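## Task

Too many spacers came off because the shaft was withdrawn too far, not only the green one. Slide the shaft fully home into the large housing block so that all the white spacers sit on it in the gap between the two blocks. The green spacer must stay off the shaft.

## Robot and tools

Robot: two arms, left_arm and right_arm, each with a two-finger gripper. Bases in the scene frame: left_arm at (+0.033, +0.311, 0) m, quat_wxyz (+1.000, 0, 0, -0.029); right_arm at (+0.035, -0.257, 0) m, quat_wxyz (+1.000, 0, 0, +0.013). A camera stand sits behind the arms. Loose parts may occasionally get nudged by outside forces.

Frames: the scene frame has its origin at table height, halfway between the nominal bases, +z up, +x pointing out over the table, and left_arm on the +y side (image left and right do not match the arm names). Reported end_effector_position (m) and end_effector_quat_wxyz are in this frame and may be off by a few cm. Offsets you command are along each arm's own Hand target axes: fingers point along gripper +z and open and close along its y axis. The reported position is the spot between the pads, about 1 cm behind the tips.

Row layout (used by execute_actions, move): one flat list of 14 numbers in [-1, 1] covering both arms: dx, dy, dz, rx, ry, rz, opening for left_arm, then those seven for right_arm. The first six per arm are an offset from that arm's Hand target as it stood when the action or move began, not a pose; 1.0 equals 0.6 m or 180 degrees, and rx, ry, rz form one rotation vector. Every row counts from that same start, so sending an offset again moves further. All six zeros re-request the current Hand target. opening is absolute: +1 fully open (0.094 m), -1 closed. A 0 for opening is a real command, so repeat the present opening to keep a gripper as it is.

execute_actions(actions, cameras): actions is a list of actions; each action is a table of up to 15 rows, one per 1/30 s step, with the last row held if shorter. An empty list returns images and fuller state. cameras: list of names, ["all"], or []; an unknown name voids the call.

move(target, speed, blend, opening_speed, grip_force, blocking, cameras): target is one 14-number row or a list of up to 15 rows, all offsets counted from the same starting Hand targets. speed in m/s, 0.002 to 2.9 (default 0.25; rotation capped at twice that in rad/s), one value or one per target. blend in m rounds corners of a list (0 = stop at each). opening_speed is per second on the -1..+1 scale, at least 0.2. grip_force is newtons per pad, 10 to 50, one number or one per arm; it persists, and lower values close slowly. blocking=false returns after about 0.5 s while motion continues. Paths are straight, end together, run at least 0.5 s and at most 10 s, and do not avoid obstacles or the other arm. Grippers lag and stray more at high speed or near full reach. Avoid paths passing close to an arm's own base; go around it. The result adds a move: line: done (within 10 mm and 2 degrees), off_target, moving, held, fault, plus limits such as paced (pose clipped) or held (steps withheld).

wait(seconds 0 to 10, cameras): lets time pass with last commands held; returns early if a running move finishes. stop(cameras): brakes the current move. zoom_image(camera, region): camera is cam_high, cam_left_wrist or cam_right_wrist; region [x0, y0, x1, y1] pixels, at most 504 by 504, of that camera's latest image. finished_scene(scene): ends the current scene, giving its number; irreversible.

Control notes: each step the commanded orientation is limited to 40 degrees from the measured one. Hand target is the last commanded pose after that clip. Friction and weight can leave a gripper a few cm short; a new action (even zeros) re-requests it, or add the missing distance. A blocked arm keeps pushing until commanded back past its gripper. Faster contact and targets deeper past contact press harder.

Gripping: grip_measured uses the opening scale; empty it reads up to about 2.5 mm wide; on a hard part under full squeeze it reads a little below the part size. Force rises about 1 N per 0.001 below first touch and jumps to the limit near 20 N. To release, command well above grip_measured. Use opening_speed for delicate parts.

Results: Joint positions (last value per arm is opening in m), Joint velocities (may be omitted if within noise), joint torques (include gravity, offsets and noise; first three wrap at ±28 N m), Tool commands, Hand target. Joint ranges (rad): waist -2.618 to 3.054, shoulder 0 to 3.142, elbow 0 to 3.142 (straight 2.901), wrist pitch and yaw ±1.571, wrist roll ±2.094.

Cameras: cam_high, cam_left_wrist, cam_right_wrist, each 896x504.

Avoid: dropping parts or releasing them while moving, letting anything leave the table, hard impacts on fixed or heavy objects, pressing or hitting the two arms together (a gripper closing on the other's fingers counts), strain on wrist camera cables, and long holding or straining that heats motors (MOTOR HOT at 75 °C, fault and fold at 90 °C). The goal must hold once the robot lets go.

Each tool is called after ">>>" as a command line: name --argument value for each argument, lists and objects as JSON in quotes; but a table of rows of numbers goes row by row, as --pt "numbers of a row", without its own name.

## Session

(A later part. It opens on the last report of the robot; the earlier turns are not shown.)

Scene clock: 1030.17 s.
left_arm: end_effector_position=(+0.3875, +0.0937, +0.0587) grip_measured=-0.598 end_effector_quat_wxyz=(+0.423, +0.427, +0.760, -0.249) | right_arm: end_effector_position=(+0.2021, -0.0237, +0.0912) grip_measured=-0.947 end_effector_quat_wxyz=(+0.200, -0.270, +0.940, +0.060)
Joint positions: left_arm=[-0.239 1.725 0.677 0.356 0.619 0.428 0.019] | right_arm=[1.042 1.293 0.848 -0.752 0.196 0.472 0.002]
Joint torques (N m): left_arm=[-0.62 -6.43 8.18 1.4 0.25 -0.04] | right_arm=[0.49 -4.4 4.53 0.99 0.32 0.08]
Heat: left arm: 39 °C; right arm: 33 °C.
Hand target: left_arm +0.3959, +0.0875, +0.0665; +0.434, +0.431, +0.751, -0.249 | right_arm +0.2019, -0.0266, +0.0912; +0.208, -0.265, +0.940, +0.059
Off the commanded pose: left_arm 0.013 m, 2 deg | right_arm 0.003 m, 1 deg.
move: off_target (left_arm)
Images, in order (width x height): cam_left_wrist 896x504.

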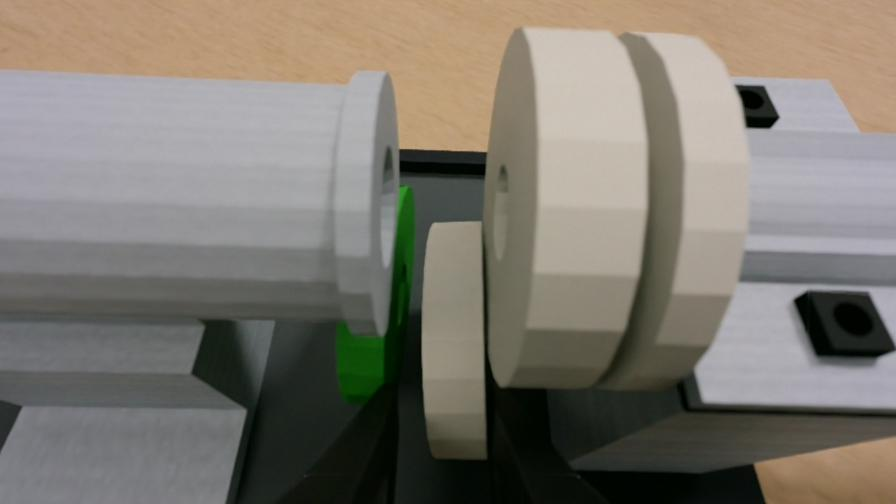

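>>> zoom_image --camera "cam_left_wrist" --region '[260, 200, 660, 500]'

Scaled by 1.260 from the camera's 896x504 image, which has a finer 1280x720 frame.

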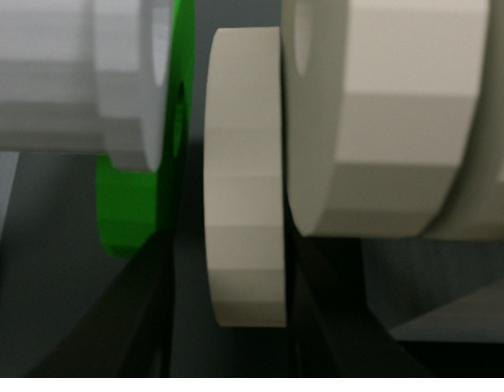

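>>> move --target '[0,-0.008,-0.006,0,0,0,-0.6, 0,0,0,0,0,0,-0.95]' --speed 0.04 --cameras '["cam_left_wrist"]'

Scene clock: 1055.70 s.
left_arm: end_effector_position=(+0.3865, +0.0918, +0.0584) grip_measured=-0.598 end_effector_quat_wxyz=(+0.421, +0.428, +0.760, -0.249) | right_arm: end_effector_position=(+0.2021, -0.0237, +0.0912) grip_measured=-0.947 end_effector_quat_wxyz=(+0.200, -0.270, +0.940, +0.060)
Joint positions: left_arm=[-0.246 1.725 0.677 0.356 0.615 0.425 0.019] | right_arm=[1.042 1.293 0.848 -0.752 0.196 0.472 0.002]
Joint torques (N m): left_arm=[-0.51 -8.44 6.53 1.39 0.24 -0.06] | right_arm=[0.5 -4.38 4.53 1 0.33 0.08]
Heat: left arm: 40 °C; right arm: 33 °C.
Hand target: left_arm +0.3901, +0.0877, +0.0683; +0.434, +0.431, +0.751, -0.249 | right_arm +0.2019, -0.0266, +0.0912; +0.208, -0.265, +0.940, +0.059
Off the commanded pose: left_arm 0.011 m, 2 deg | right_arm 0.003 m, 1 deg.
move: off_target (left_arm)
Images, in order (width x height): cam_left_wrist 896x504.

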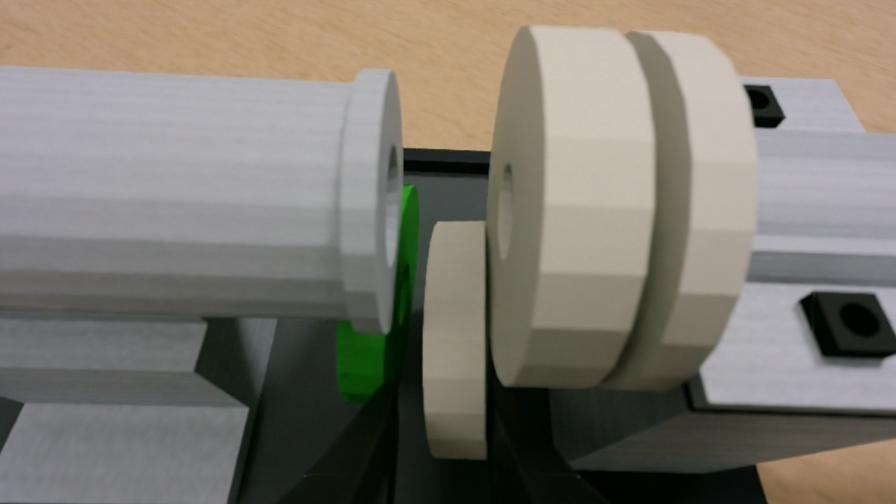

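>>> move --target '[0,0,0,0,0,0,-0.78, 0,0,0,0,0,0,-0.95]' --speed 0.04 --opening_speed 0.2 --grip_force 25 --cameras '["cam_left_wrist"]'

>>> zoom_image --camera "cam_left_wrist" --region '[260, 200, 660, 500]'

Scene clock: 1067.50 s.
left_arm: end_effector_position=(+0.3857, +0.0907, +0.0586) grip_measured=-0.772 end_effector_quat_wxyz=(+0.421, +0.429, +0.759, -0.251) | right_arm: end_effector_position=(+0.2021, -0.0237, +0.0912) grip_measured=-0.947 end_effector_quat_wxyz=(+0.200, -0.270, +0.940, +0.060)
Joint positions: left_arm=[-0.248 1.725 0.677 0.356 0.618 0.423 0.011] | right_arm=[1.042 1.293 0.848 -0.752 0.196 0.472 0.002]
Joint torques (N m): left_arm=[-0.34 -8.43 6.53 1.39 0.23 -0.03] | right_arm=[0.5 -4.38 4.53 0.99 0.33 0.08]
Heat: left arm: 40 °C; right arm: 33 °C.
Hand target: left_arm +0.3901, +0.0877, +0.0683; +0.434, +0.431, +0.751, -0.249 | right_arm +0.2019, -0.0266, +0.0912; +0.208, -0.265, +0.940, +0.059
Off the commanded pose: left_arm 0.011 m, 2 deg | right_arm 0.003 m, 1 deg.
grip_force (N): 25, 25
move: off_target (left_arm)
Images, in order (width x height): cam_left_wrist 896x504.

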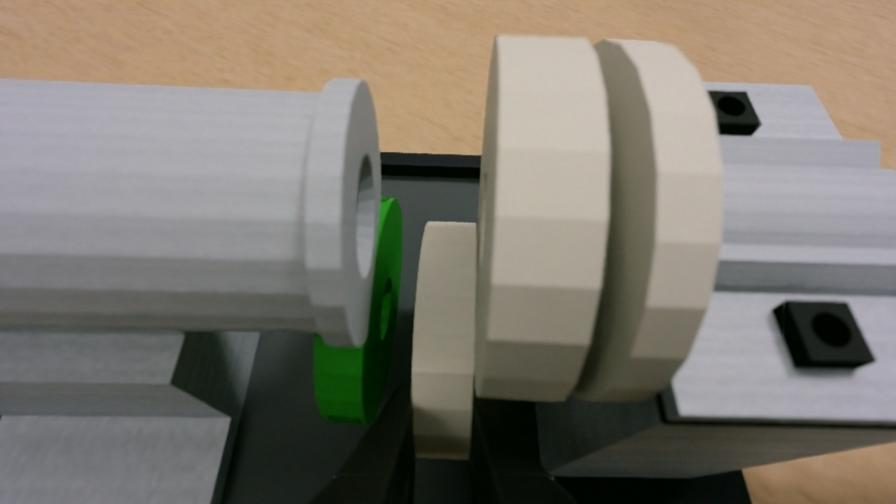

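Scaled by 1.260 from the camera's 896x504 image, which has a finer 1280x720 frame.

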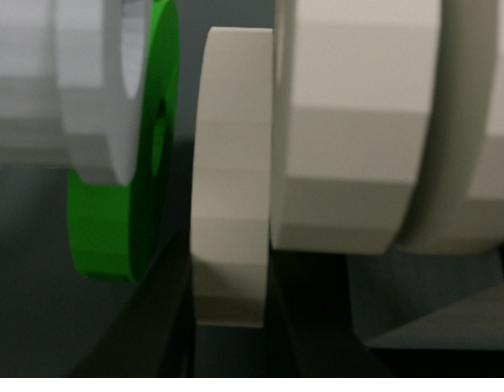

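>>> move --target '[0,0,0,0,0,0,-0.84, 0,0,0,0,0,0,-0.95]' --speed 0.04 --opening_speed 0.2 --grip_force 30 --cameras '["cam_left_wrist"]'

Scene clock: 1073.07 s.
left_arm: end_effector_position=(+0.3857, +0.0907, +0.0586) grip_measured=-0.777 end_effector_quat_wxyz=(+0.421, +0.429, +0.759, -0.251) | right_arm: end_effector_position=(+0.2021, -0.0237, +0.0912) grip_measured=-0.947 end_effector_quat_wxyz=(+0.200, -0.270, +0.940, +0.060)
Joint positions: left_arm=[-0.248 1.725 0.677 0.356 0.618 0.423 0.01] | right_arm=[1.042 1.293 0.848 -0.752 0.196 0.472 0.002]
Joint torques (N m): left_arm=[-0.34 -8.44 6.54 1.39 0.2 -0.03] | right_arm=[0.5 -4.38 4.53 0.99 0.32 0.08]
Heat: left arm: 40 °C; right arm: 33 °C.
Hand target: left_arm +0.3901, +0.0878, +0.0683; +0.434, +0.431, +0.751, -0.249 | right_arm +0.2019, -0.0266, +0.0912; +0.208, -0.265, +0.940, +0.059
Off the commanded pose: left_arm 0.011 m, 2 deg | right_arm 0.003 m, 1 deg.
grip_force (N): 30, 30
move: off_target (left_arm)
Images, in order (width x height): cam_left_wrist 896x504.

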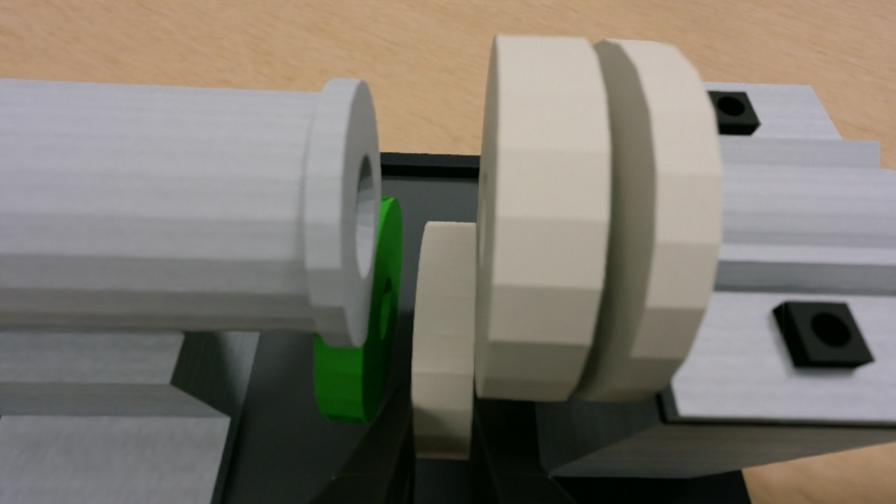

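>>> move --target '[-0.0043,-0.0133,-0.0025,0,0,0,-0.84, 0,0,0,0,0,0,-0.95]' --speed 0.03 --cameras '["cam_left_wrist"]'

Scene clock: 1156.90 s.
left_arm: end_effector_position=(+0.3848, +0.0867, +0.0604) grip_measured=-0.777 end_effector_quat_wxyz=(+0.421, +0.427, +0.761, -0.248) | right_arm: end_effector_position=(+0.2021, -0.0237, +0.0912) grip_measured=-0.947 end_effector_quat_wxyz=(+0.200, -0.270, +0.940, +0.060)
Joint positions: left_arm=[-0.266 1.717 0.677 0.356 0.596 0.409 0.01] | right_arm=[1.042 1.293 0.848 -0.752 0.196 0.472 0.002]
Joint torques (N m): left_arm=[-0.58 -10.07 5.14 1.41 0.29 -0.05] | right_arm=[0.49 -4.38 4.53 1 0.33 0.07]
Heat: left arm: 41 °C; right arm: 32 °C.
Hand target: left_arm +0.3832, +0.0838, +0.0712; +0.434, +0.431, +0.751, -0.249 | right_arm +0.2019, -0.0266, +0.0912; +0.208, -0.265, +0.940, +0.059
Off the commanded pose: left_arm 0.011 m, 2 deg | right_arm 0.003 m, 1 deg.
grip_force (N): 30, 30
move: off_target (left_arm)
Images, in order (width x height): cam_left_wrist 896x504.

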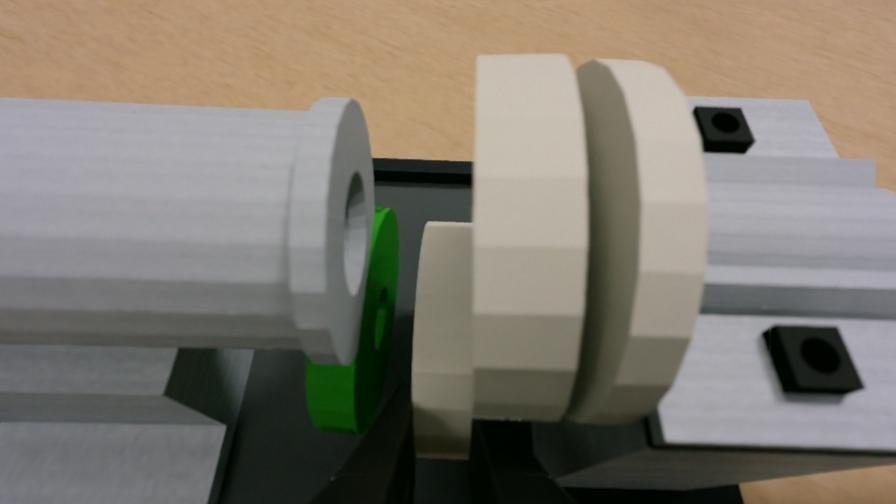

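>>> move --target '[0.0033,-0.0133,-0.0058,0,0,0,-0.84, 0,0,0,0,0,0,-0.95]' --speed 0.03 --cameras '["cam_left_wrist","cam_right_wrist"]'

Scene clock: 1163.07 s.
left_arm: end_effector_position=(+0.3791, +0.0883, +0.0612) grip_measured=-0.778 end_effector_quat_wxyz=(+0.421, +0.424, +0.764, -0.242) | right_arm: end_effector_position=(+0.2021, -0.0237, +0.0912) grip_measured=-0.947 end_effector_quat_wxyz=(+0.200, -0.270, +0.940, +0.060)
Joint positions: left_arm=[-0.275 1.688 0.651 0.356 0.576 0.399 0.01] | right_arm=[1.042 1.293 0.848 -0.752 0.196 0.472 0.002]
Joint torques (N m): left_arm=[-0.84 -9.7 4.59 1.51 0.35 -0.03] | right_arm=[0.5 -4.4 4.55 0.99 0.32 0.08]
Heat: left arm: 41 °C; right arm: 32 °C.
Hand target: left_arm +0.3744, +0.0832, +0.0713; +0.434, +0.431, +0.751, -0.249 | right_arm +0.2019, -0.0266, +0.0912; +0.208, -0.265, +0.940, +0.059
Off the commanded pose: left_arm 0.012 m, 2 deg | right_arm 0.003 m, 1 deg.
grip_force (N): 30, 30
move: off_target (left_arm)
Images, in order (width x height): cam_left_wrist 896x504, cam_right_wrist 896x504.

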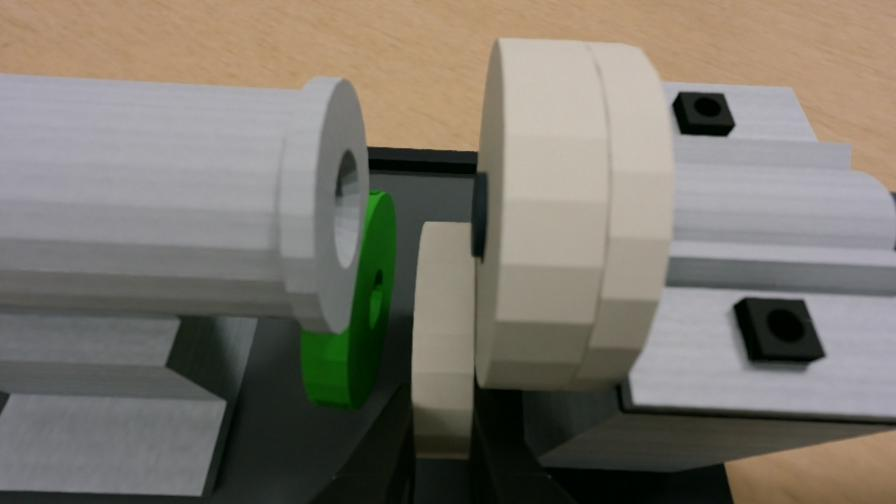

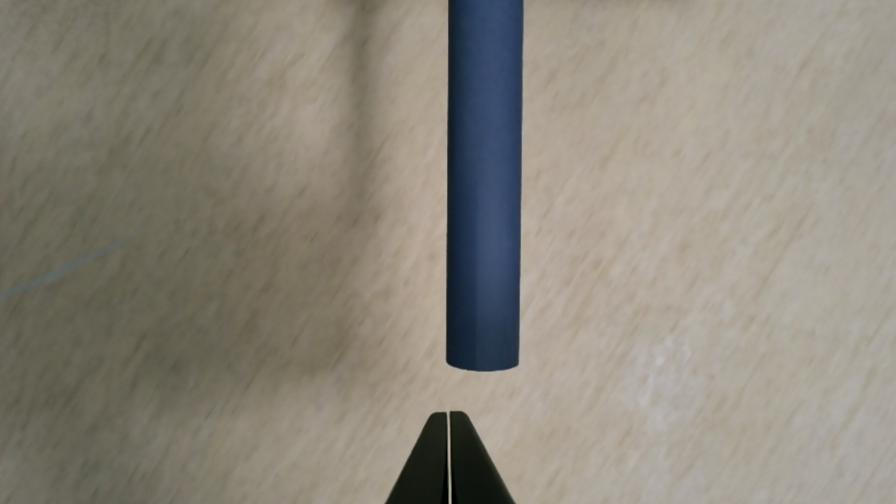

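>>> move --target '[0,0.018,0,0,0,0,-0.84, 0,0,0,0,0,0,-0.95]' --speed 0.03 --cameras '["cam_left_wrist"]'

Scene clock: 1185.77 s.
left_arm: end_effector_position=(+0.3788, +0.0905, +0.0615) grip_measured=-0.778 end_effector_quat_wxyz=(+0.421, +0.425, +0.762, -0.247) | right_arm: end_effector_position=(+0.2021, -0.0237, +0.0912) grip_measured=-0.947 end_effector_quat_wxyz=(+0.200, -0.270, +0.940, +0.060)
Joint positions: left_arm=[-0.262 1.688 0.651 0.351 0.596 0.407 0.01] | right_arm=[1.042 1.293 0.848 -0.752 0.196 0.472 0.002]
Joint torques (N m): left_arm=[0.49 -7.61 6.97 1.37 0.37 0.12] | right_arm=[0.5 -4.37 4.52 1 0.33 0.08]
Heat: left arm: 42 °C; right arm: 32 °C.
Hand target: left_arm +0.3837, +0.0886, +0.0713; +0.434, +0.431, +0.751, -0.249 | right_arm +0.2019, -0.0266, +0.0912; +0.208, -0.265, +0.940, +0.059
Off the commanded pose: left_arm 0.011 m, 2 deg | right_arm 0.003 m, 1 deg.
grip_force (N): 30, 30
move: off_target (left_arm)
Images, in order (width x height): cam_left_wrist 896x504.

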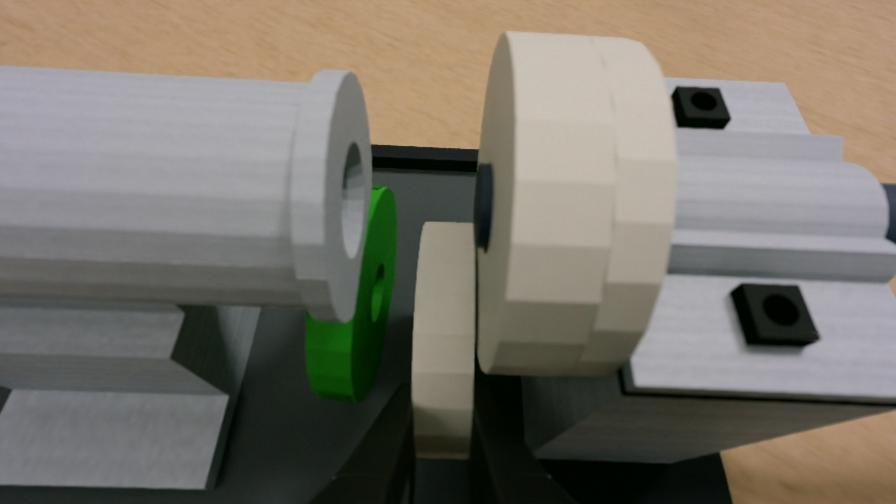

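>>> move --target '[0,0.013,0,0,0,0,-0.84, 0,0,0,0,0,0,-0.95]' --speed 0.03 --cameras '["cam_left_wrist"]'

Scene clock: 1190.37 s.
left_arm: end_effector_position=(+0.3795, +0.0964, +0.0601) grip_measured=-0.778 end_effector_quat_wxyz=(+0.418, +0.424, +0.764, -0.248) | right_arm: end_effector_position=(+0.2021, -0.0237, +0.0912) grip_measured=-0.947 end_effector_quat_wxyz=(+0.200, -0.270, +0.940, +0.060)
Joint positions: left_arm=[-0.241 1.688 0.651 0.337 0.611 0.422 0.01] | right_arm=[1.042 1.293 0.848 -0.752 0.196 0.472 0.002]
Joint torques (N m): left_arm=[0.46 -6.24 8.83 1.36 0.38 0.12] | right_arm=[0.5 -4.37 4.52 0.99 0.33 0.08]
Heat: left arm: 41 °C; right arm: 32 °C.
Hand target: left_arm +0.3904, +0.0925, +0.0713; +0.434, +0.431, +0.751, -0.249 | right_arm +0.2019, -0.0266, +0.0912; +0.208, -0.265, +0.940, +0.059
Off the commanded pose: left_arm 0.016 m, 2 deg | right_arm 0.003 m, 1 deg.
grip_force (N): 30, 30
move: off_target (left_arm)
Images, in order (width x height): cam_left_wrist 896x504.

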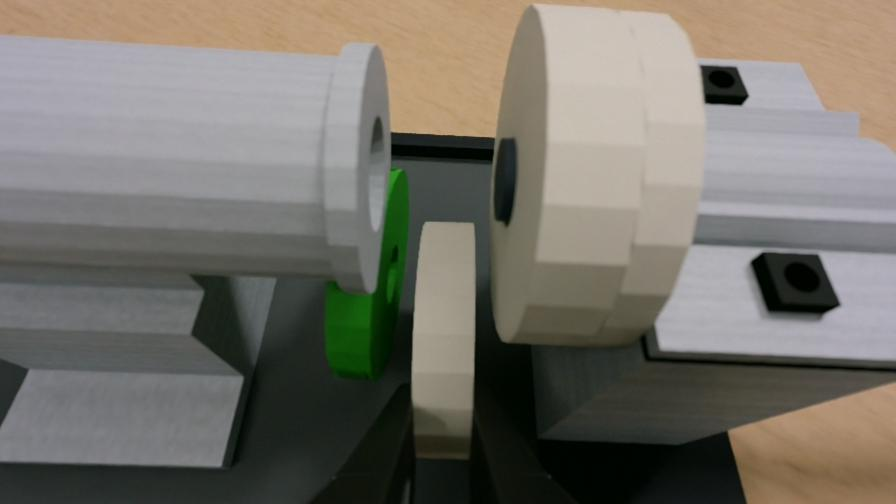

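>>> move --pt "0 0 0 0 0 0 -0.66 0 0 0 0 0 0 -0.95" --pt "0 0 -0.009 0 0 0 -0.66 0 0 0 0 0 0 -0.95" --speed 0.03 --cameras '["cam_left_wrist"]'

Scene clock: 1206.17 s.
left_arm: end_effector_position=(+0.3810, +0.0984, +0.0615) grip_measured=-0.662 end_effector_quat_wxyz=(+0.418, +0.425, +0.763, -0.249) | right_arm: end_effector_position=(+0.2021, -0.0237, +0.0912) grip_measured=-0.947 end_effector_quat_wxyz=(+0.200, -0.270, +0.940, +0.060)
Joint positions: left_arm=[-0.231 1.688 0.658 0.326 0.623 0.43 0.016] | right_arm=[1.042 1.293 0.848 -0.752 0.196 0.472 0.002]
Joint torques (N m): left_arm=[0.53 -7.94 7.64 1.28 0.36 0.12] | right_arm=[0.51 -4.38 4.55 1 0.32 0.08]
Heat: left arm: 41 °C; right arm: 32 °C.
Hand target: left_arm +0.3880, +0.0966, +0.0739; +0.434, +0.431, +0.751, -0.249 | right_arm +0.2019, -0.0266, +0.0912; +0.208, -0.265, +0.940, +0.059
Off the commanded pose: left_arm 0.014 m, 2 deg | right_arm 0.003 m, 1 deg.
grip_force (N): 30, 30
move: off_target (left_arm)
Images, in order (width x height): cam_left_wrist 896x504.

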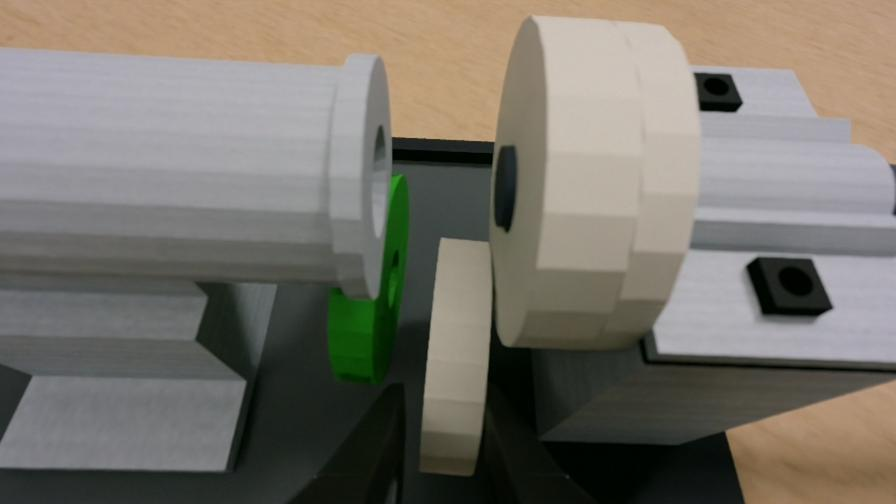

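>>> move --target '[0,0,-0.008,0,0,0,-0.66, 0,0,0,0,0,0,-0.95]' --speed 0.03 --cameras '["cam_left_wrist"]'

Scene clock: 1218.90 s.
left_arm: end_effector_position=(+0.3801, +0.1015, +0.0595) grip_measured=-0.662 end_effector_quat_wxyz=(+0.414, +0.424, +0.766, -0.250) | right_arm: end_effector_position=(+0.2021, -0.0237, +0.0912) grip_measured=-0.947 end_effector_quat_wxyz=(+0.200, -0.270, +0.940, +0.060)
Joint positions: left_arm=[-0.222 1.688 0.658 0.31 0.63 0.438 0.016] | right_arm=[1.042 1.293 0.848 -0.752 0.196 0.472 0.002]
Joint torques (N m): left_arm=[0.53 -9.61 7.06 1.3 0.38 0.11] | right_arm=[0.49 -4.38 4.52 1 0.32 0.08]
Heat: left arm: 40 °C; right arm: 32 °C.
Hand target: left_arm +0.3859, +0.1002, +0.0763; +0.434, +0.431, +0.751, -0.249 | right_arm +0.2019, -0.0266, +0.0912; +0.208, -0.265, +0.940, +0.059
Off the commanded pose: left_arm 0.018 m, 3 deg | right_arm 0.003 m, 1 deg.
grip_force (N): 30, 30
move: off_target (left_arm)
Images, in order (width x height): cam_left_wrist 896x504.

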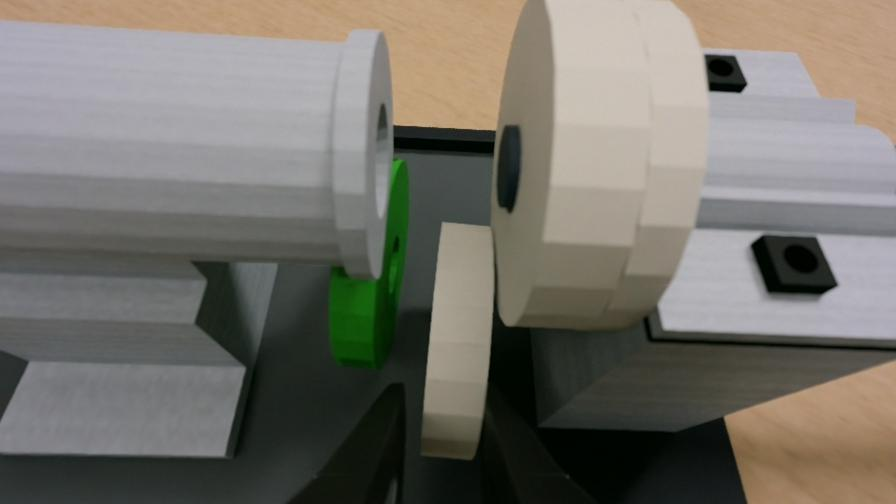

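>>> move --target '[-0.006,0,-0.012,0,0,0,-0.66, 0,0,0,0,0,0,-0.95]' --speed 0.03 --cameras '["cam_left_wrist"]'

Scene clock: 1227.67 s.
left_arm: end_effector_position=(+0.3779, +0.1053, +0.0662) grip_measured=-0.662 end_effector_quat_wxyz=(+0.414, +0.424, +0.766, -0.250) | right_arm: end_effector_position=(+0.2021, -0.0237, +0.0912) grip_measured=-0.947 end_effector_quat_wxyz=(+0.200, -0.270, +0.940, +0.060)
Joint positions: left_arm=[-0.211 1.654 0.658 0.271 0.638 0.447 0.016] | right_arm=[1.042 1.293 0.848 -0.752 0.196 0.472 0.002]
Joint torques (N m): left_arm=[0.53 -9.32 7.3 1.25 0.39 0.11] | right_arm=[0.49 -4.38 4.53 0.99 0.33 0.08]
Heat: left arm: 40 °C; right arm: 32 °C.
Hand target: left_arm +0.3837, +0.1040, +0.0831; +0.434, +0.431, +0.751, -0.249 | right_arm +0.2019, -0.0266, +0.0912; +0.208, -0.265, +0.940, +0.059
Off the commanded pose: left_arm 0.018 m, 3 deg | right_arm 0.003 m, 1 deg.
grip_force (N): 30, 30
move: off_target (left_arm)
Images, in order (width x height): cam_left_wrist 896x504.

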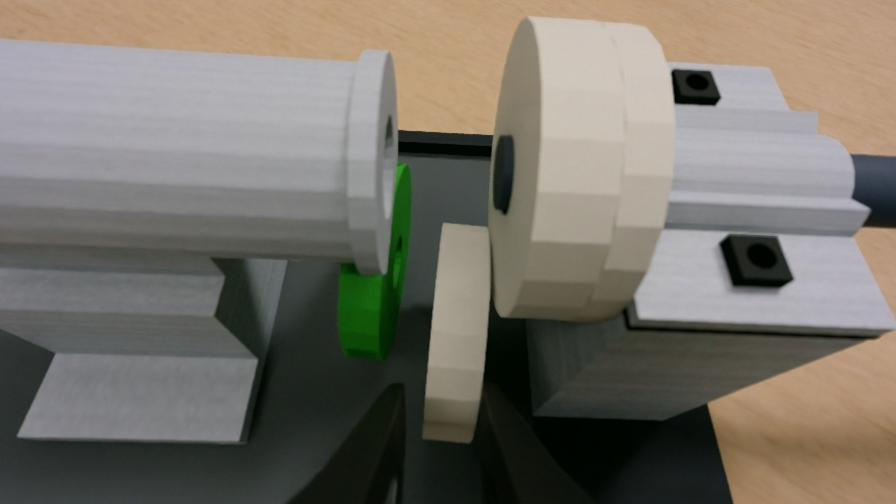

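>>> move --target '[0,0,0.012,0,0,0,-0.66, 0,0,0,0,0,0,-0.95]' --speed 0.03 --cameras '["cam_left_wrist"]'

Scene clock: 1238.30 s.
left_arm: end_effector_position=(+0.3778, +0.1053, +0.0661) grip_measured=-0.662 end_effector_quat_wxyz=(+0.414, +0.424, +0.766, -0.250) | right_arm: end_effector_position=(+0.2021, -0.0237, +0.0912) grip_measured=-0.947 end_effector_quat_wxyz=(+0.200, -0.270, +0.940, +0.060)
Joint positions: left_arm=[-0.211 1.654 0.658 0.271 0.638 0.447 0.016] | right_arm=[1.042 1.293 0.848 -0.752 0.196 0.472 0.002]
Joint torques (N m): left_arm=[-0.68 -6.99 7.98 1.48 0.28 -0.01] | right_arm=[0.5 -4.4 4.52 1 0.33 0.08]
Heat: left arm: 40 °C; right arm: 32 °C.
Hand target: left_arm +0.3868, +0.0986, +0.0795; +0.434, +0.431, +0.751, -0.249 | right_arm +0.2019, -0.0266, +0.0912; +0.208, -0.265, +0.940, +0.059
Off the commanded pose: left_arm 0.017 m, 3 deg | right_arm 0.003 m, 1 deg.
grip_force (N): 30, 30
move: off_target (left_arm)
Images, in order (width x height): cam_left_wrist 896x504.

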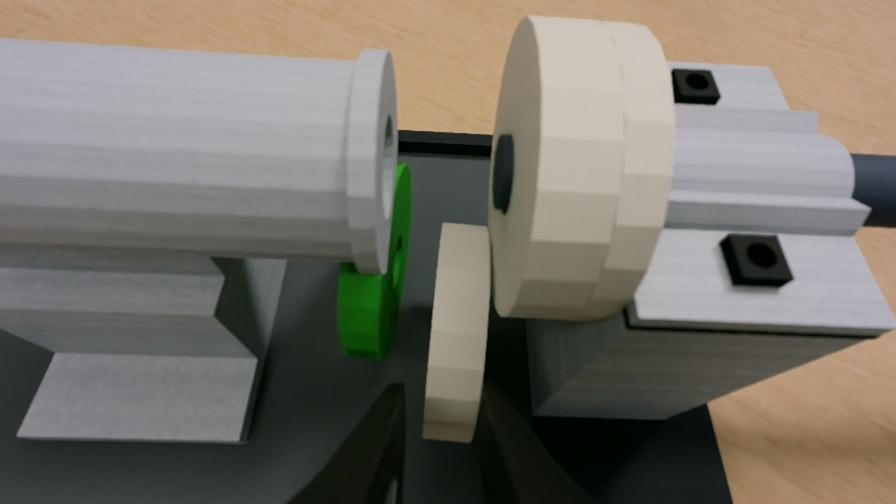

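>>> move --target '[0,0,0.008,0,0,0,-0.66, 0,0,0,0,0,0,-0.95]' --speed 0.03 --cameras '["cam_left_wrist"]'

Scene clock: 1242.07 s.
left_arm: end_effector_position=(+0.3775, +0.1016, +0.0654) grip_measured=-0.662 end_effector_quat_wxyz=(+0.414, +0.426, +0.764, -0.250) | right_arm: end_effector_position=(+0.2021, -0.0237, +0.0912) grip_measured=-0.947 end_effector_quat_wxyz=(+0.200, -0.270, +0.940, +0.060)
Joint positions: left_arm=[-0.222 1.66 0.658 0.283 0.632 0.442 0.016] | right_arm=[1.042 1.293 0.848 -0.752 0.196 0.472 0.002]
Joint torques (N m): left_arm=[-0.46 -6.06 8.5 1.5 0.26 -0.03] | right_arm=[0.49 -4.4 4.53 1 0.33 0.08]
Heat: left arm: 40 °C; right arm: 32 °C.
Hand target: left_arm +0.3889, +0.0950, +0.0771; +0.434, +0.431, +0.751, -0.249 | right_arm +0.2019, -0.0266, +0.0912; +0.208, -0.265, +0.940, +0.059
Off the commanded pose: left_arm 0.018 m, 3 deg | right_arm 0.003 m, 1 deg.
grip_force (N): 30, 30
move: off_target (left_arm)
Images, in order (width x height): cam_left_wrist 896x504.

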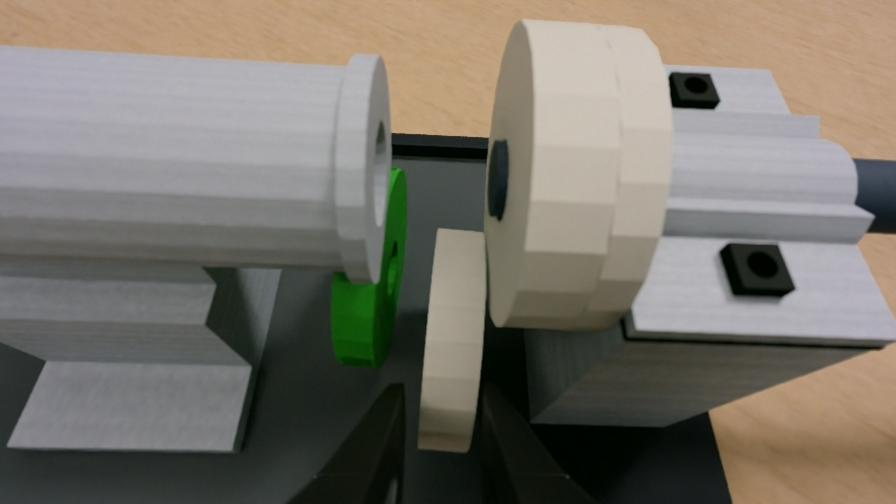

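>>> move --target '[0,0.004,0.005,0,0,0,-0.66, 0,0,0,0,0,0,-0.95]' --speed 0.03 --cameras '["cam_left_wrist"]'

Scene clock: 1246.70 s.
left_arm: end_effector_position=(+0.3810, +0.1006, +0.0643) grip_measured=-0.662 end_effector_quat_wxyz=(+0.415, +0.426, +0.764, -0.250) | right_arm: end_effector_position=(+0.2021, -0.0237, +0.0912) grip_measured=-0.947 end_effector_quat_wxyz=(+0.200, -0.270, +0.940, +0.060)
Joint positions: left_arm=[-0.222 1.676 0.67 0.289 0.632 0.442 0.016] | right_arm=[1.042 1.293 0.848 -0.752 0.196 0.472 0.002]
Joint torques (N m): left_arm=[-0.54 -6.13 8.46 1.48 0.26 -0.04] | right_arm=[0.49 -4.38 4.53 1 0.33 0.08]
Heat: left arm: 40 °C; right arm: 32 °C.
Hand target: left_arm +0.3922, +0.0940, +0.0756; +0.434, +0.431, +0.751, -0.249 | right_arm +0.2019, -0.0266, +0.0912; +0.208, -0.265, +0.940, +0.059
Off the commanded pose: left_arm 0.017 m, 3 deg | right_arm 0.003 m, 1 deg.
grip_force (N): 30, 30
move: off_target (left_arm)
Images, in order (width x height): cam_left_wrist 896x504.

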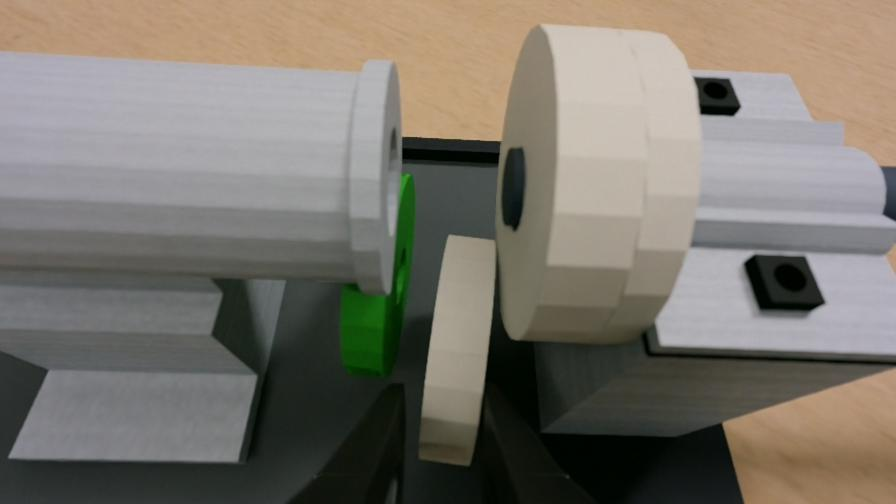

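>>> move --target '[0,0,0,0,0,0,-0.86, 0,0,0,0,0,0,-0.95]' --speed 0.03 --opening_speed 0.2 --grip_force 30 --cameras '["cam_left_wrist"]'

Scene clock: 1254.37 s.
left_arm: end_effector_position=(+0.3811, +0.1006, +0.0644) grip_measured=-0.779 end_effector_quat_wxyz=(+0.415, +0.426, +0.764, -0.250) | right_arm: end_effector_position=(+0.2021, -0.0237, +0.0912) grip_measured=-0.947 end_effector_quat_wxyz=(+0.200, -0.270, +0.940, +0.060)
Joint positions: left_arm=[-0.222 1.676 0.67 0.289 0.632 0.441 0.01] | right_arm=[1.042 1.293 0.848 -0.752 0.196 0.472 0.002]
Joint torques (N m): left_arm=[-0.54 -6.15 8.46 1.51 0.26 -0.03] | right_arm=[0.5 -4.38 4.53 0.99 0.33 0.08]
Heat: left arm: 41 °C; right arm: 32 °C.
Hand target: left_arm +0.3922, +0.0940, +0.0755; +0.434, +0.431, +0.751, -0.249 | right_arm +0.2019, -0.0266, +0.0912; +0.208, -0.265, +0.940, +0.059
Off the commanded pose: left_arm 0.017 m, 3 deg | right_arm 0.003 m, 1 deg.
grip_force (N): 30, 30
move: off_target (left_arm)
Images, in order (width x height): cam_left_wrist 896x504.

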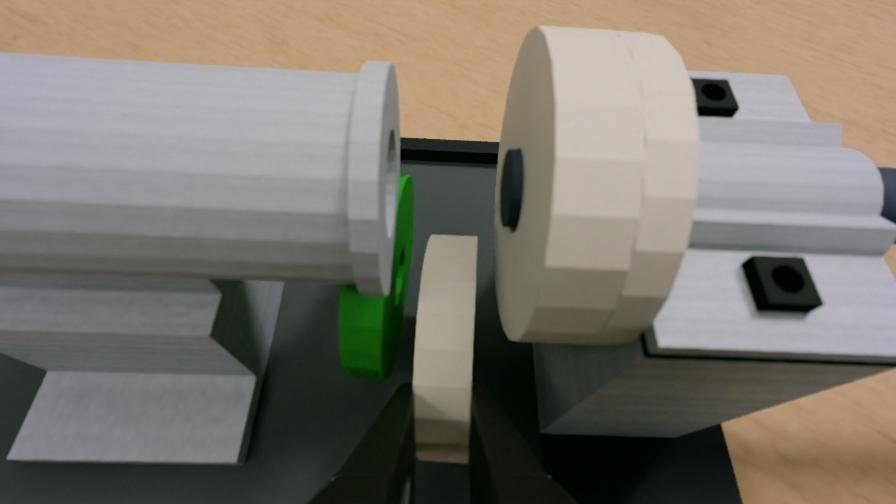

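>>> move --target '[-0.0183,-0.004,-0.0183,0,0,0,-0.86, 0,0,0,0,0,0,-0.95]' --speed 0.03 --cameras '["cam_left_wrist"]'

Scene clock: 1289.30 s.
left_arm: end_effector_position=(+0.3768, +0.1020, +0.0664) grip_measured=-0.779 end_effector_quat_wxyz=(+0.405, +0.424, +0.769, -0.252) | right_arm: end_effector_position=(+0.2021, -0.0237, +0.0912) grip_measured=-0.947 end_effector_quat_wxyz=(+0.200, -0.270, +0.940, +0.060)
Joint positions: left_arm=[-0.222 1.653 0.675 0.239 0.631 0.441 0.01] | right_arm=[1.042 1.293 0.848 -0.752 0.196 0.472 0.002]
Joint torques (N m): left_arm=[-0.28 -9.5 8.9 1.32 0.3 0] | right_arm=[0.5 -4.38 4.53 1 0.32 0.08]
Heat: left arm: 43 °C; right arm: 32 °C.
Hand target: left_arm +0.3881, +0.0962, +0.0905; +0.434, +0.431, +0.751, -0.249 | right_arm +0.2019, -0.0266, +0.0912; +0.208, -0.265, +0.940, +0.059
Off the commanded pose: left_arm 0.027 m, 4 deg | right_arm 0.003 m, 1 deg.
grip_force (N): 30, 30
move: off_target (left_arm)
Images, in order (width x height): cam_left_wrist 896x504.

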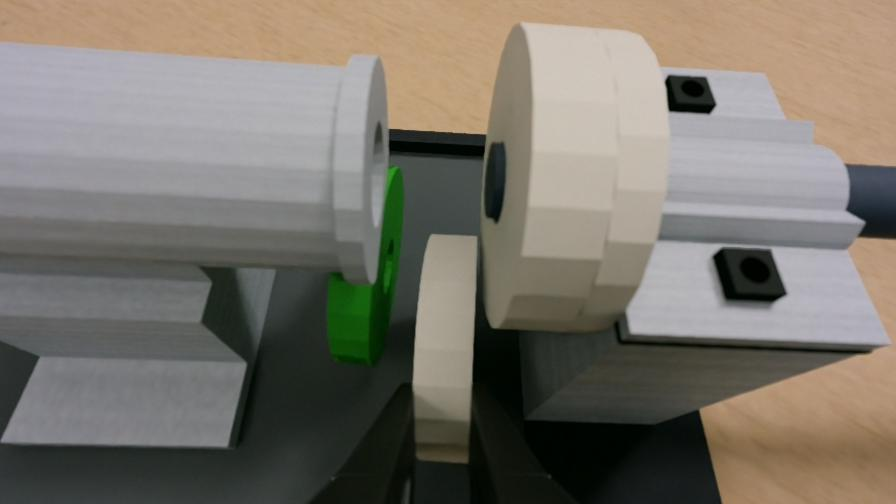

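>>> move --target '[-0.0144,0.006,-0.0083,0,0,0,-0.86, 0,0,0,0,0,0,-0.95]' --speed 0.03 --cameras '["cam_left_wrist"]'

Scene clock: 1295.70 s.
left_arm: end_effector_position=(+0.3803, +0.1010, +0.0762) grip_measured=-0.779 end_effector_quat_wxyz=(+0.404, +0.424, +0.770, -0.253) | right_arm: end_effector_position=(+0.2021, -0.0237, +0.0912) grip_measured=-0.947 end_effector_quat_wxyz=(+0.200, -0.270, +0.940, +0.060)
Joint positions: left_arm=[-0.222 1.636 0.709 0.186 0.631 0.441 0.01] | right_arm=[1.042 1.293 0.848 -0.752 0.196 0.472 0.002]
Joint torques (N m): left_arm=[0.43 -9.59 8.87 1.32 0.36 0.08] | right_arm=[0.5 -4.38 4.53 0.99 0.33 0.08]
Heat: left arm: 42 °C; right arm: 32 °C.
Hand target: left_arm +0.3913, +0.0980, +0.1004; +0.434, +0.431, +0.751, -0.249 | right_arm +0.2019, -0.0266, +0.0912; +0.208, -0.265, +0.940, +0.059
Off the commanded pose: left_arm 0.027 m, 4 deg | right_arm 0.003 m, 1 deg.
grip_force (N): 30, 30
move: off_target (left_arm)
Images, in order (width x height): cam_left_wrist 896x504.

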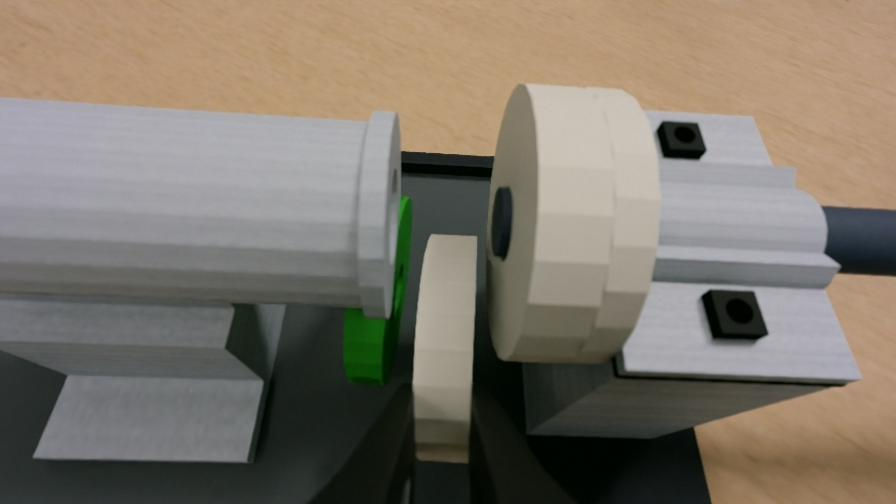

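>>> move --target '[-0.0217,0,-0.0125,0,0,0,-0.86, 0,0,0,0,0,0,-0.95]' --speed 0.03 --cameras '["cam_left_wrist"]'

Scene clock: 1309.00 s.
left_arm: end_effector_position=(+0.3810, +0.1008, +0.0910) grip_measured=-0.779 end_effector_quat_wxyz=(+0.405, +0.424, +0.770, -0.252) | right_arm: end_effector_position=(+0.2021, -0.0237, +0.0912) grip_measured=-0.947 end_effector_quat_wxyz=(+0.200, -0.270, +0.940, +0.060)
Joint positions: left_arm=[-0.222 1.597 0.741 0.115 0.631 0.441 0.01] | right_arm=[1.042 1.293 0.848 -0.752 0.196 0.472 0.002]
Joint torques (N m): left_arm=[0.44 -9.39 9.17 1.31 0.36 0.08] | right_arm=[0.5 -4.4 4.55 1 0.33 0.07]
Heat: left arm: 41 °C; right arm: 32 °C.
Hand target: left_arm +0.3912, +0.0980, +0.1155; +0.434, +0.431, +0.751, -0.249 | right_arm +0.2019, -0.0266, +0.0912; +0.208, -0.265, +0.940, +0.059
Off the commanded pose: left_arm 0.027 m, 4 deg | right_arm 0.003 m, 1 deg.
grip_force (N): 30, 30
move: off_target (left_arm)
Images, in order (width x height): cam_left_wrist 896x504.

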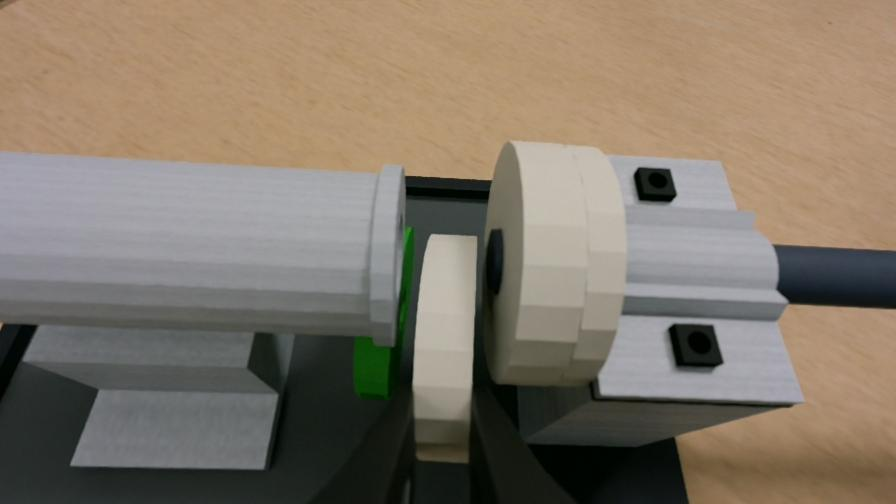

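>>> move --target '[-0.026,0.0,-0.015,0,0,0,-0.86, 0,0,0,0,0,0,-0.95]' --speed 0.03 --cameras '["cam_left_wrist"]'

Scene clock: 1327.03 s.
left_arm: end_effector_position=(+0.3818, +0.1005, +0.1081) grip_measured=-0.779 end_effector_quat_wxyz=(+0.404, +0.424, +0.770, -0.253) | right_arm: end_effector_position=(+0.2021, -0.0237, +0.0912) grip_measured=-0.947 end_effector_quat_wxyz=(+0.200, -0.270, +0.940, +0.060)
Joint positions: left_arm=[-0.222 1.559 0.783 0.033 0.631 0.441 0.01] | right_arm=[1.042 1.293 0.848 -0.752 0.196 0.472 0.002]
Joint torques (N m): left_arm=[0.43 -9.29 9.57 1.3 0.36 0.08] | right_arm=[0.46 -4.38 4.53 0.99 0.33 0.07]
Heat: left arm: 41 °C; right arm: 32 °C.
Hand target: left_arm +0.3913, +0.0980, +0.1336; +0.434, +0.431, +0.751, -0.249 | right_arm +0.2019, -0.0266, +0.0912; +0.208, -0.265, +0.940, +0.059
Off the commanded pose: left_arm 0.027 m, 4 deg | right_arm 0.003 m, 1 deg.
grip_force (N): 30, 30
move: off_target (left_arm)
Images, in order (width x height): cam_left_wrist 896x504.

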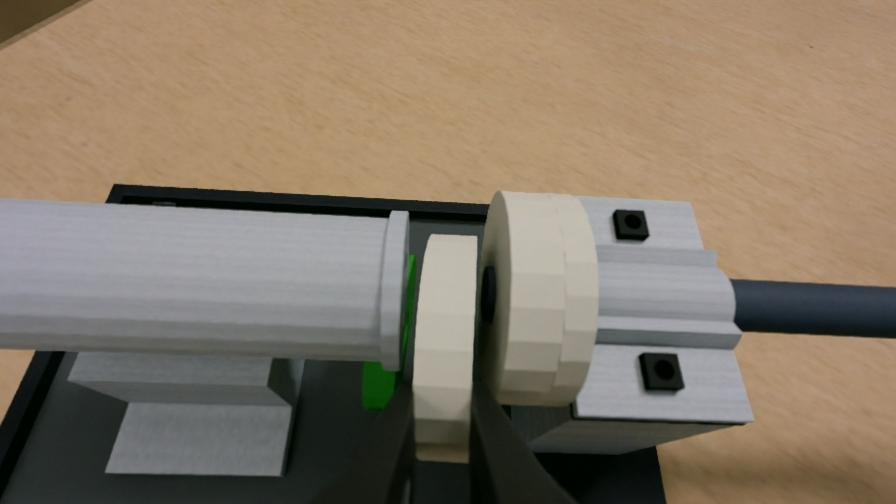

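>>> move --target '[-0.01,0.004,0.0173,0,0,0,-0.86, 0,0,0,0,0,0,-0.95]' --speed 0.03 --cameras '["cam_left_wrist"]'

Scene clock: 1335.70 s.
left_arm: end_effector_position=(+0.3894, +0.0953, +0.1206) grip_measured=-0.779 end_effector_quat_wxyz=(+0.417, +0.427, +0.763, -0.249) | right_arm: end_effector_position=(+0.2021, -0.0237, +0.0912) grip_measured=-0.947 end_effector_quat_wxyz=(+0.200, -0.270, +0.940, +0.060)
Joint positions: left_arm=[-0.233 1.559 0.819 0.032 0.623 0.435 0.01] | right_arm=[1.042 1.293 0.848 -0.752 0.196 0.472 0.002]
Joint torques (N m): left_arm=[-0.4 -5.91 9.8 1.44 0.29 -0.04] | right_arm=[0.49 -4.38 4.53 0.99 0.33 0.07]
Heat: left arm: 40 °C; right arm: 32 °C.
Hand target: left_arm +0.3994, +0.0889, +0.1336; +0.434, +0.431, +0.751, -0.249 | right_arm +0.2019, -0.0266, +0.0912; +0.208, -0.265, +0.940, +0.059
Off the commanded pose: left_arm 0.018 m, 2 deg | right_arm 0.003 m, 1 deg.
grip_force (N): 30, 30
move: off_target (left_arm)
Images, in order (width x height): cam_left_wrist 896x504.

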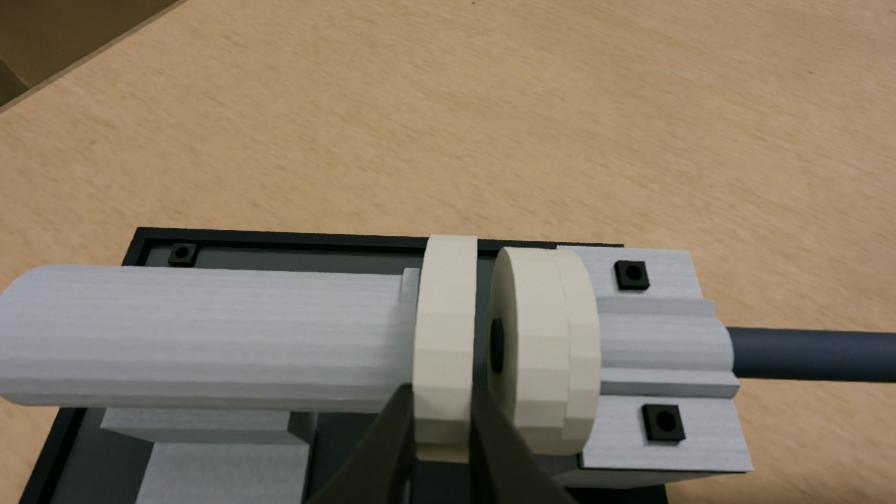

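>>> move --target '[0.0157,0,0.0128,0,0,0,-0.86, 0,0,0,0,0,0,-0.95]' --speed 0.03 --cameras '["cam_left_wrist"]'

Scene clock: 1348.57 s.
left_arm: end_effector_position=(+0.3929, +0.0922, +0.1128) grip_measured=-0.779 end_effector_quat_wxyz=(+0.416, +0.427, +0.763, -0.250) | right_arm: end_effector_position=(+0.2021, -0.0237, +0.0912) grip_measured=-0.947 end_effector_quat_wxyz=(+0.200, -0.270, +0.940, +0.060)
Joint positions: left_arm=[-0.238 1.593 0.819 0.065 0.62 0.431 0.01] | right_arm=[1.042 1.293 0.848 -0.752 0.196 0.472 0.002]
Joint torques (N m): left_arm=[-0.38 -6.39 7.77 1.63 0.27 -0.05] | right_arm=[0.5 -4.4 4.53 1 0.32 0.08]
Heat: left arm: 40 °C; right arm: 32 °C.
Hand target: left_arm +0.4004, +0.0872, +0.1215; +0.434, +0.431, +0.751, -0.249 | right_arm +0.2019, -0.0266, +0.0912; +0.208, -0.265, +0.940, +0.059
Off the commanded pose: left_arm 0.013 m, 3 deg | right_arm 0.003 m, 1 deg.
grip_force (N): 30, 30
move: off_target (left_arm)
Images, in order (width x height): cam_left_wrist 896x504.

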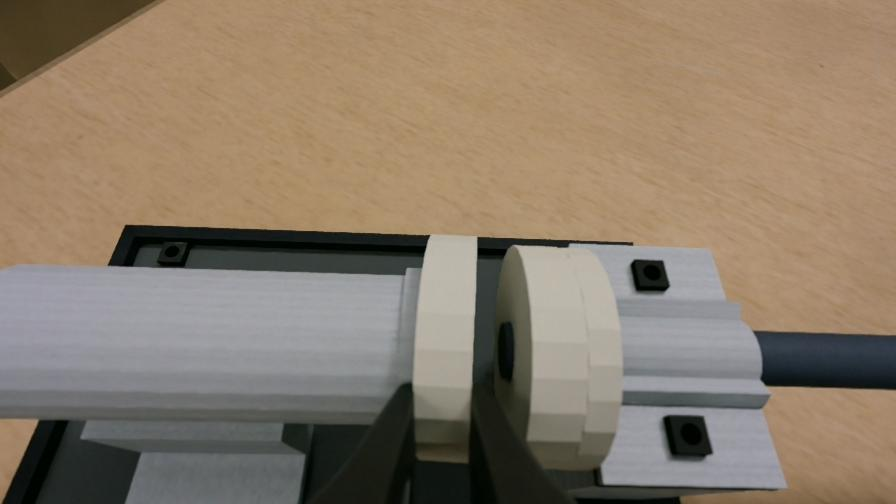

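>>> move --target '[0.0075,-0.002,0.0005,0,0,0,-0.86, 0,0,0,0,0,0,-0.95]' --speed 0.03 --cameras '["cam_left_wrist"]'

>>> zoom_image --camera "cam_left_wrist" --region '[340, 200, 700, 500]'

Scene clock: 1366.20 s.
left_arm: end_effector_position=(+0.3935, +0.0918, +0.1140) grip_measured=-0.779 end_effector_quat_wxyz=(+0.418, +0.428, +0.761, -0.250) | right_arm: end_effector_position=(+0.2021, -0.0237, +0.0912) grip_measured=-0.947 end_effector_quat_wxyz=(+0.200, -0.270, +0.940, +0.060)
Joint positions: left_arm=[-0.238 1.593 0.819 0.071 0.622 0.431 0.01] | right_arm=[1.042 1.293 0.848 -0.752 0.196 0.472 0.002]
Joint torques (N m): left_arm=[-0.25 -6.24 6.43 1.73 0.23 -0.03] | right_arm=[0.49 -4.38 4.52 0.99 0.33 0.08]
Heat: left arm: 43 °C; right arm: 32 °C.
Hand target: left_arm +0.3984, +0.0884, +0.1175; +0.434, +0.431, +0.751, -0.249 | right_arm +0.2019, -0.0266, +0.0912; +0.208, -0.265, +0.940, +0.059
Off the commanded pose: left_arm 0.007 m, 2 deg | right_arm 0.003 m, 1 deg.
grip_force (N): 30, 30
move: done
Images, in order (width x height): cam_left_wrist 896x504.

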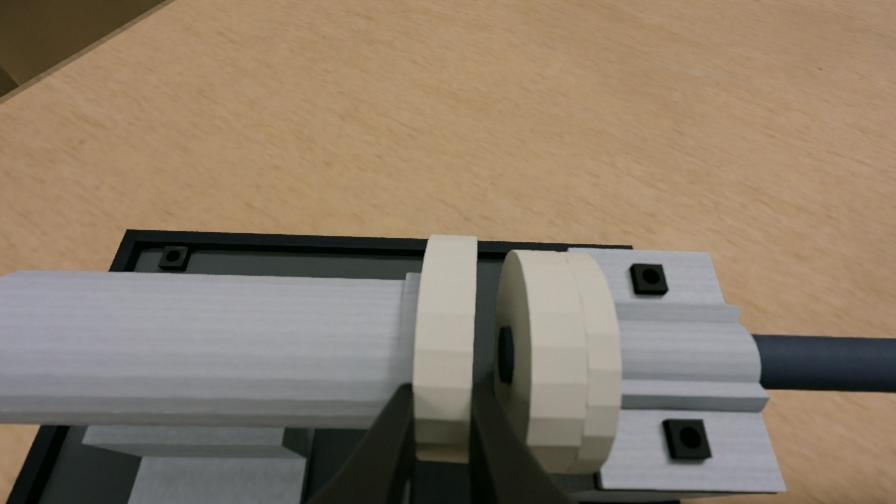

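Scaled by 1.400 from the camera's 896x504 image, which has a finer 1280x720 frame.

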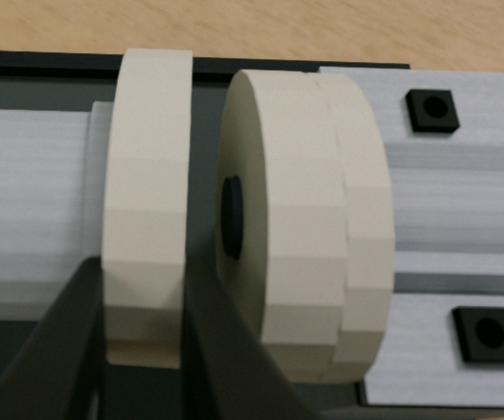

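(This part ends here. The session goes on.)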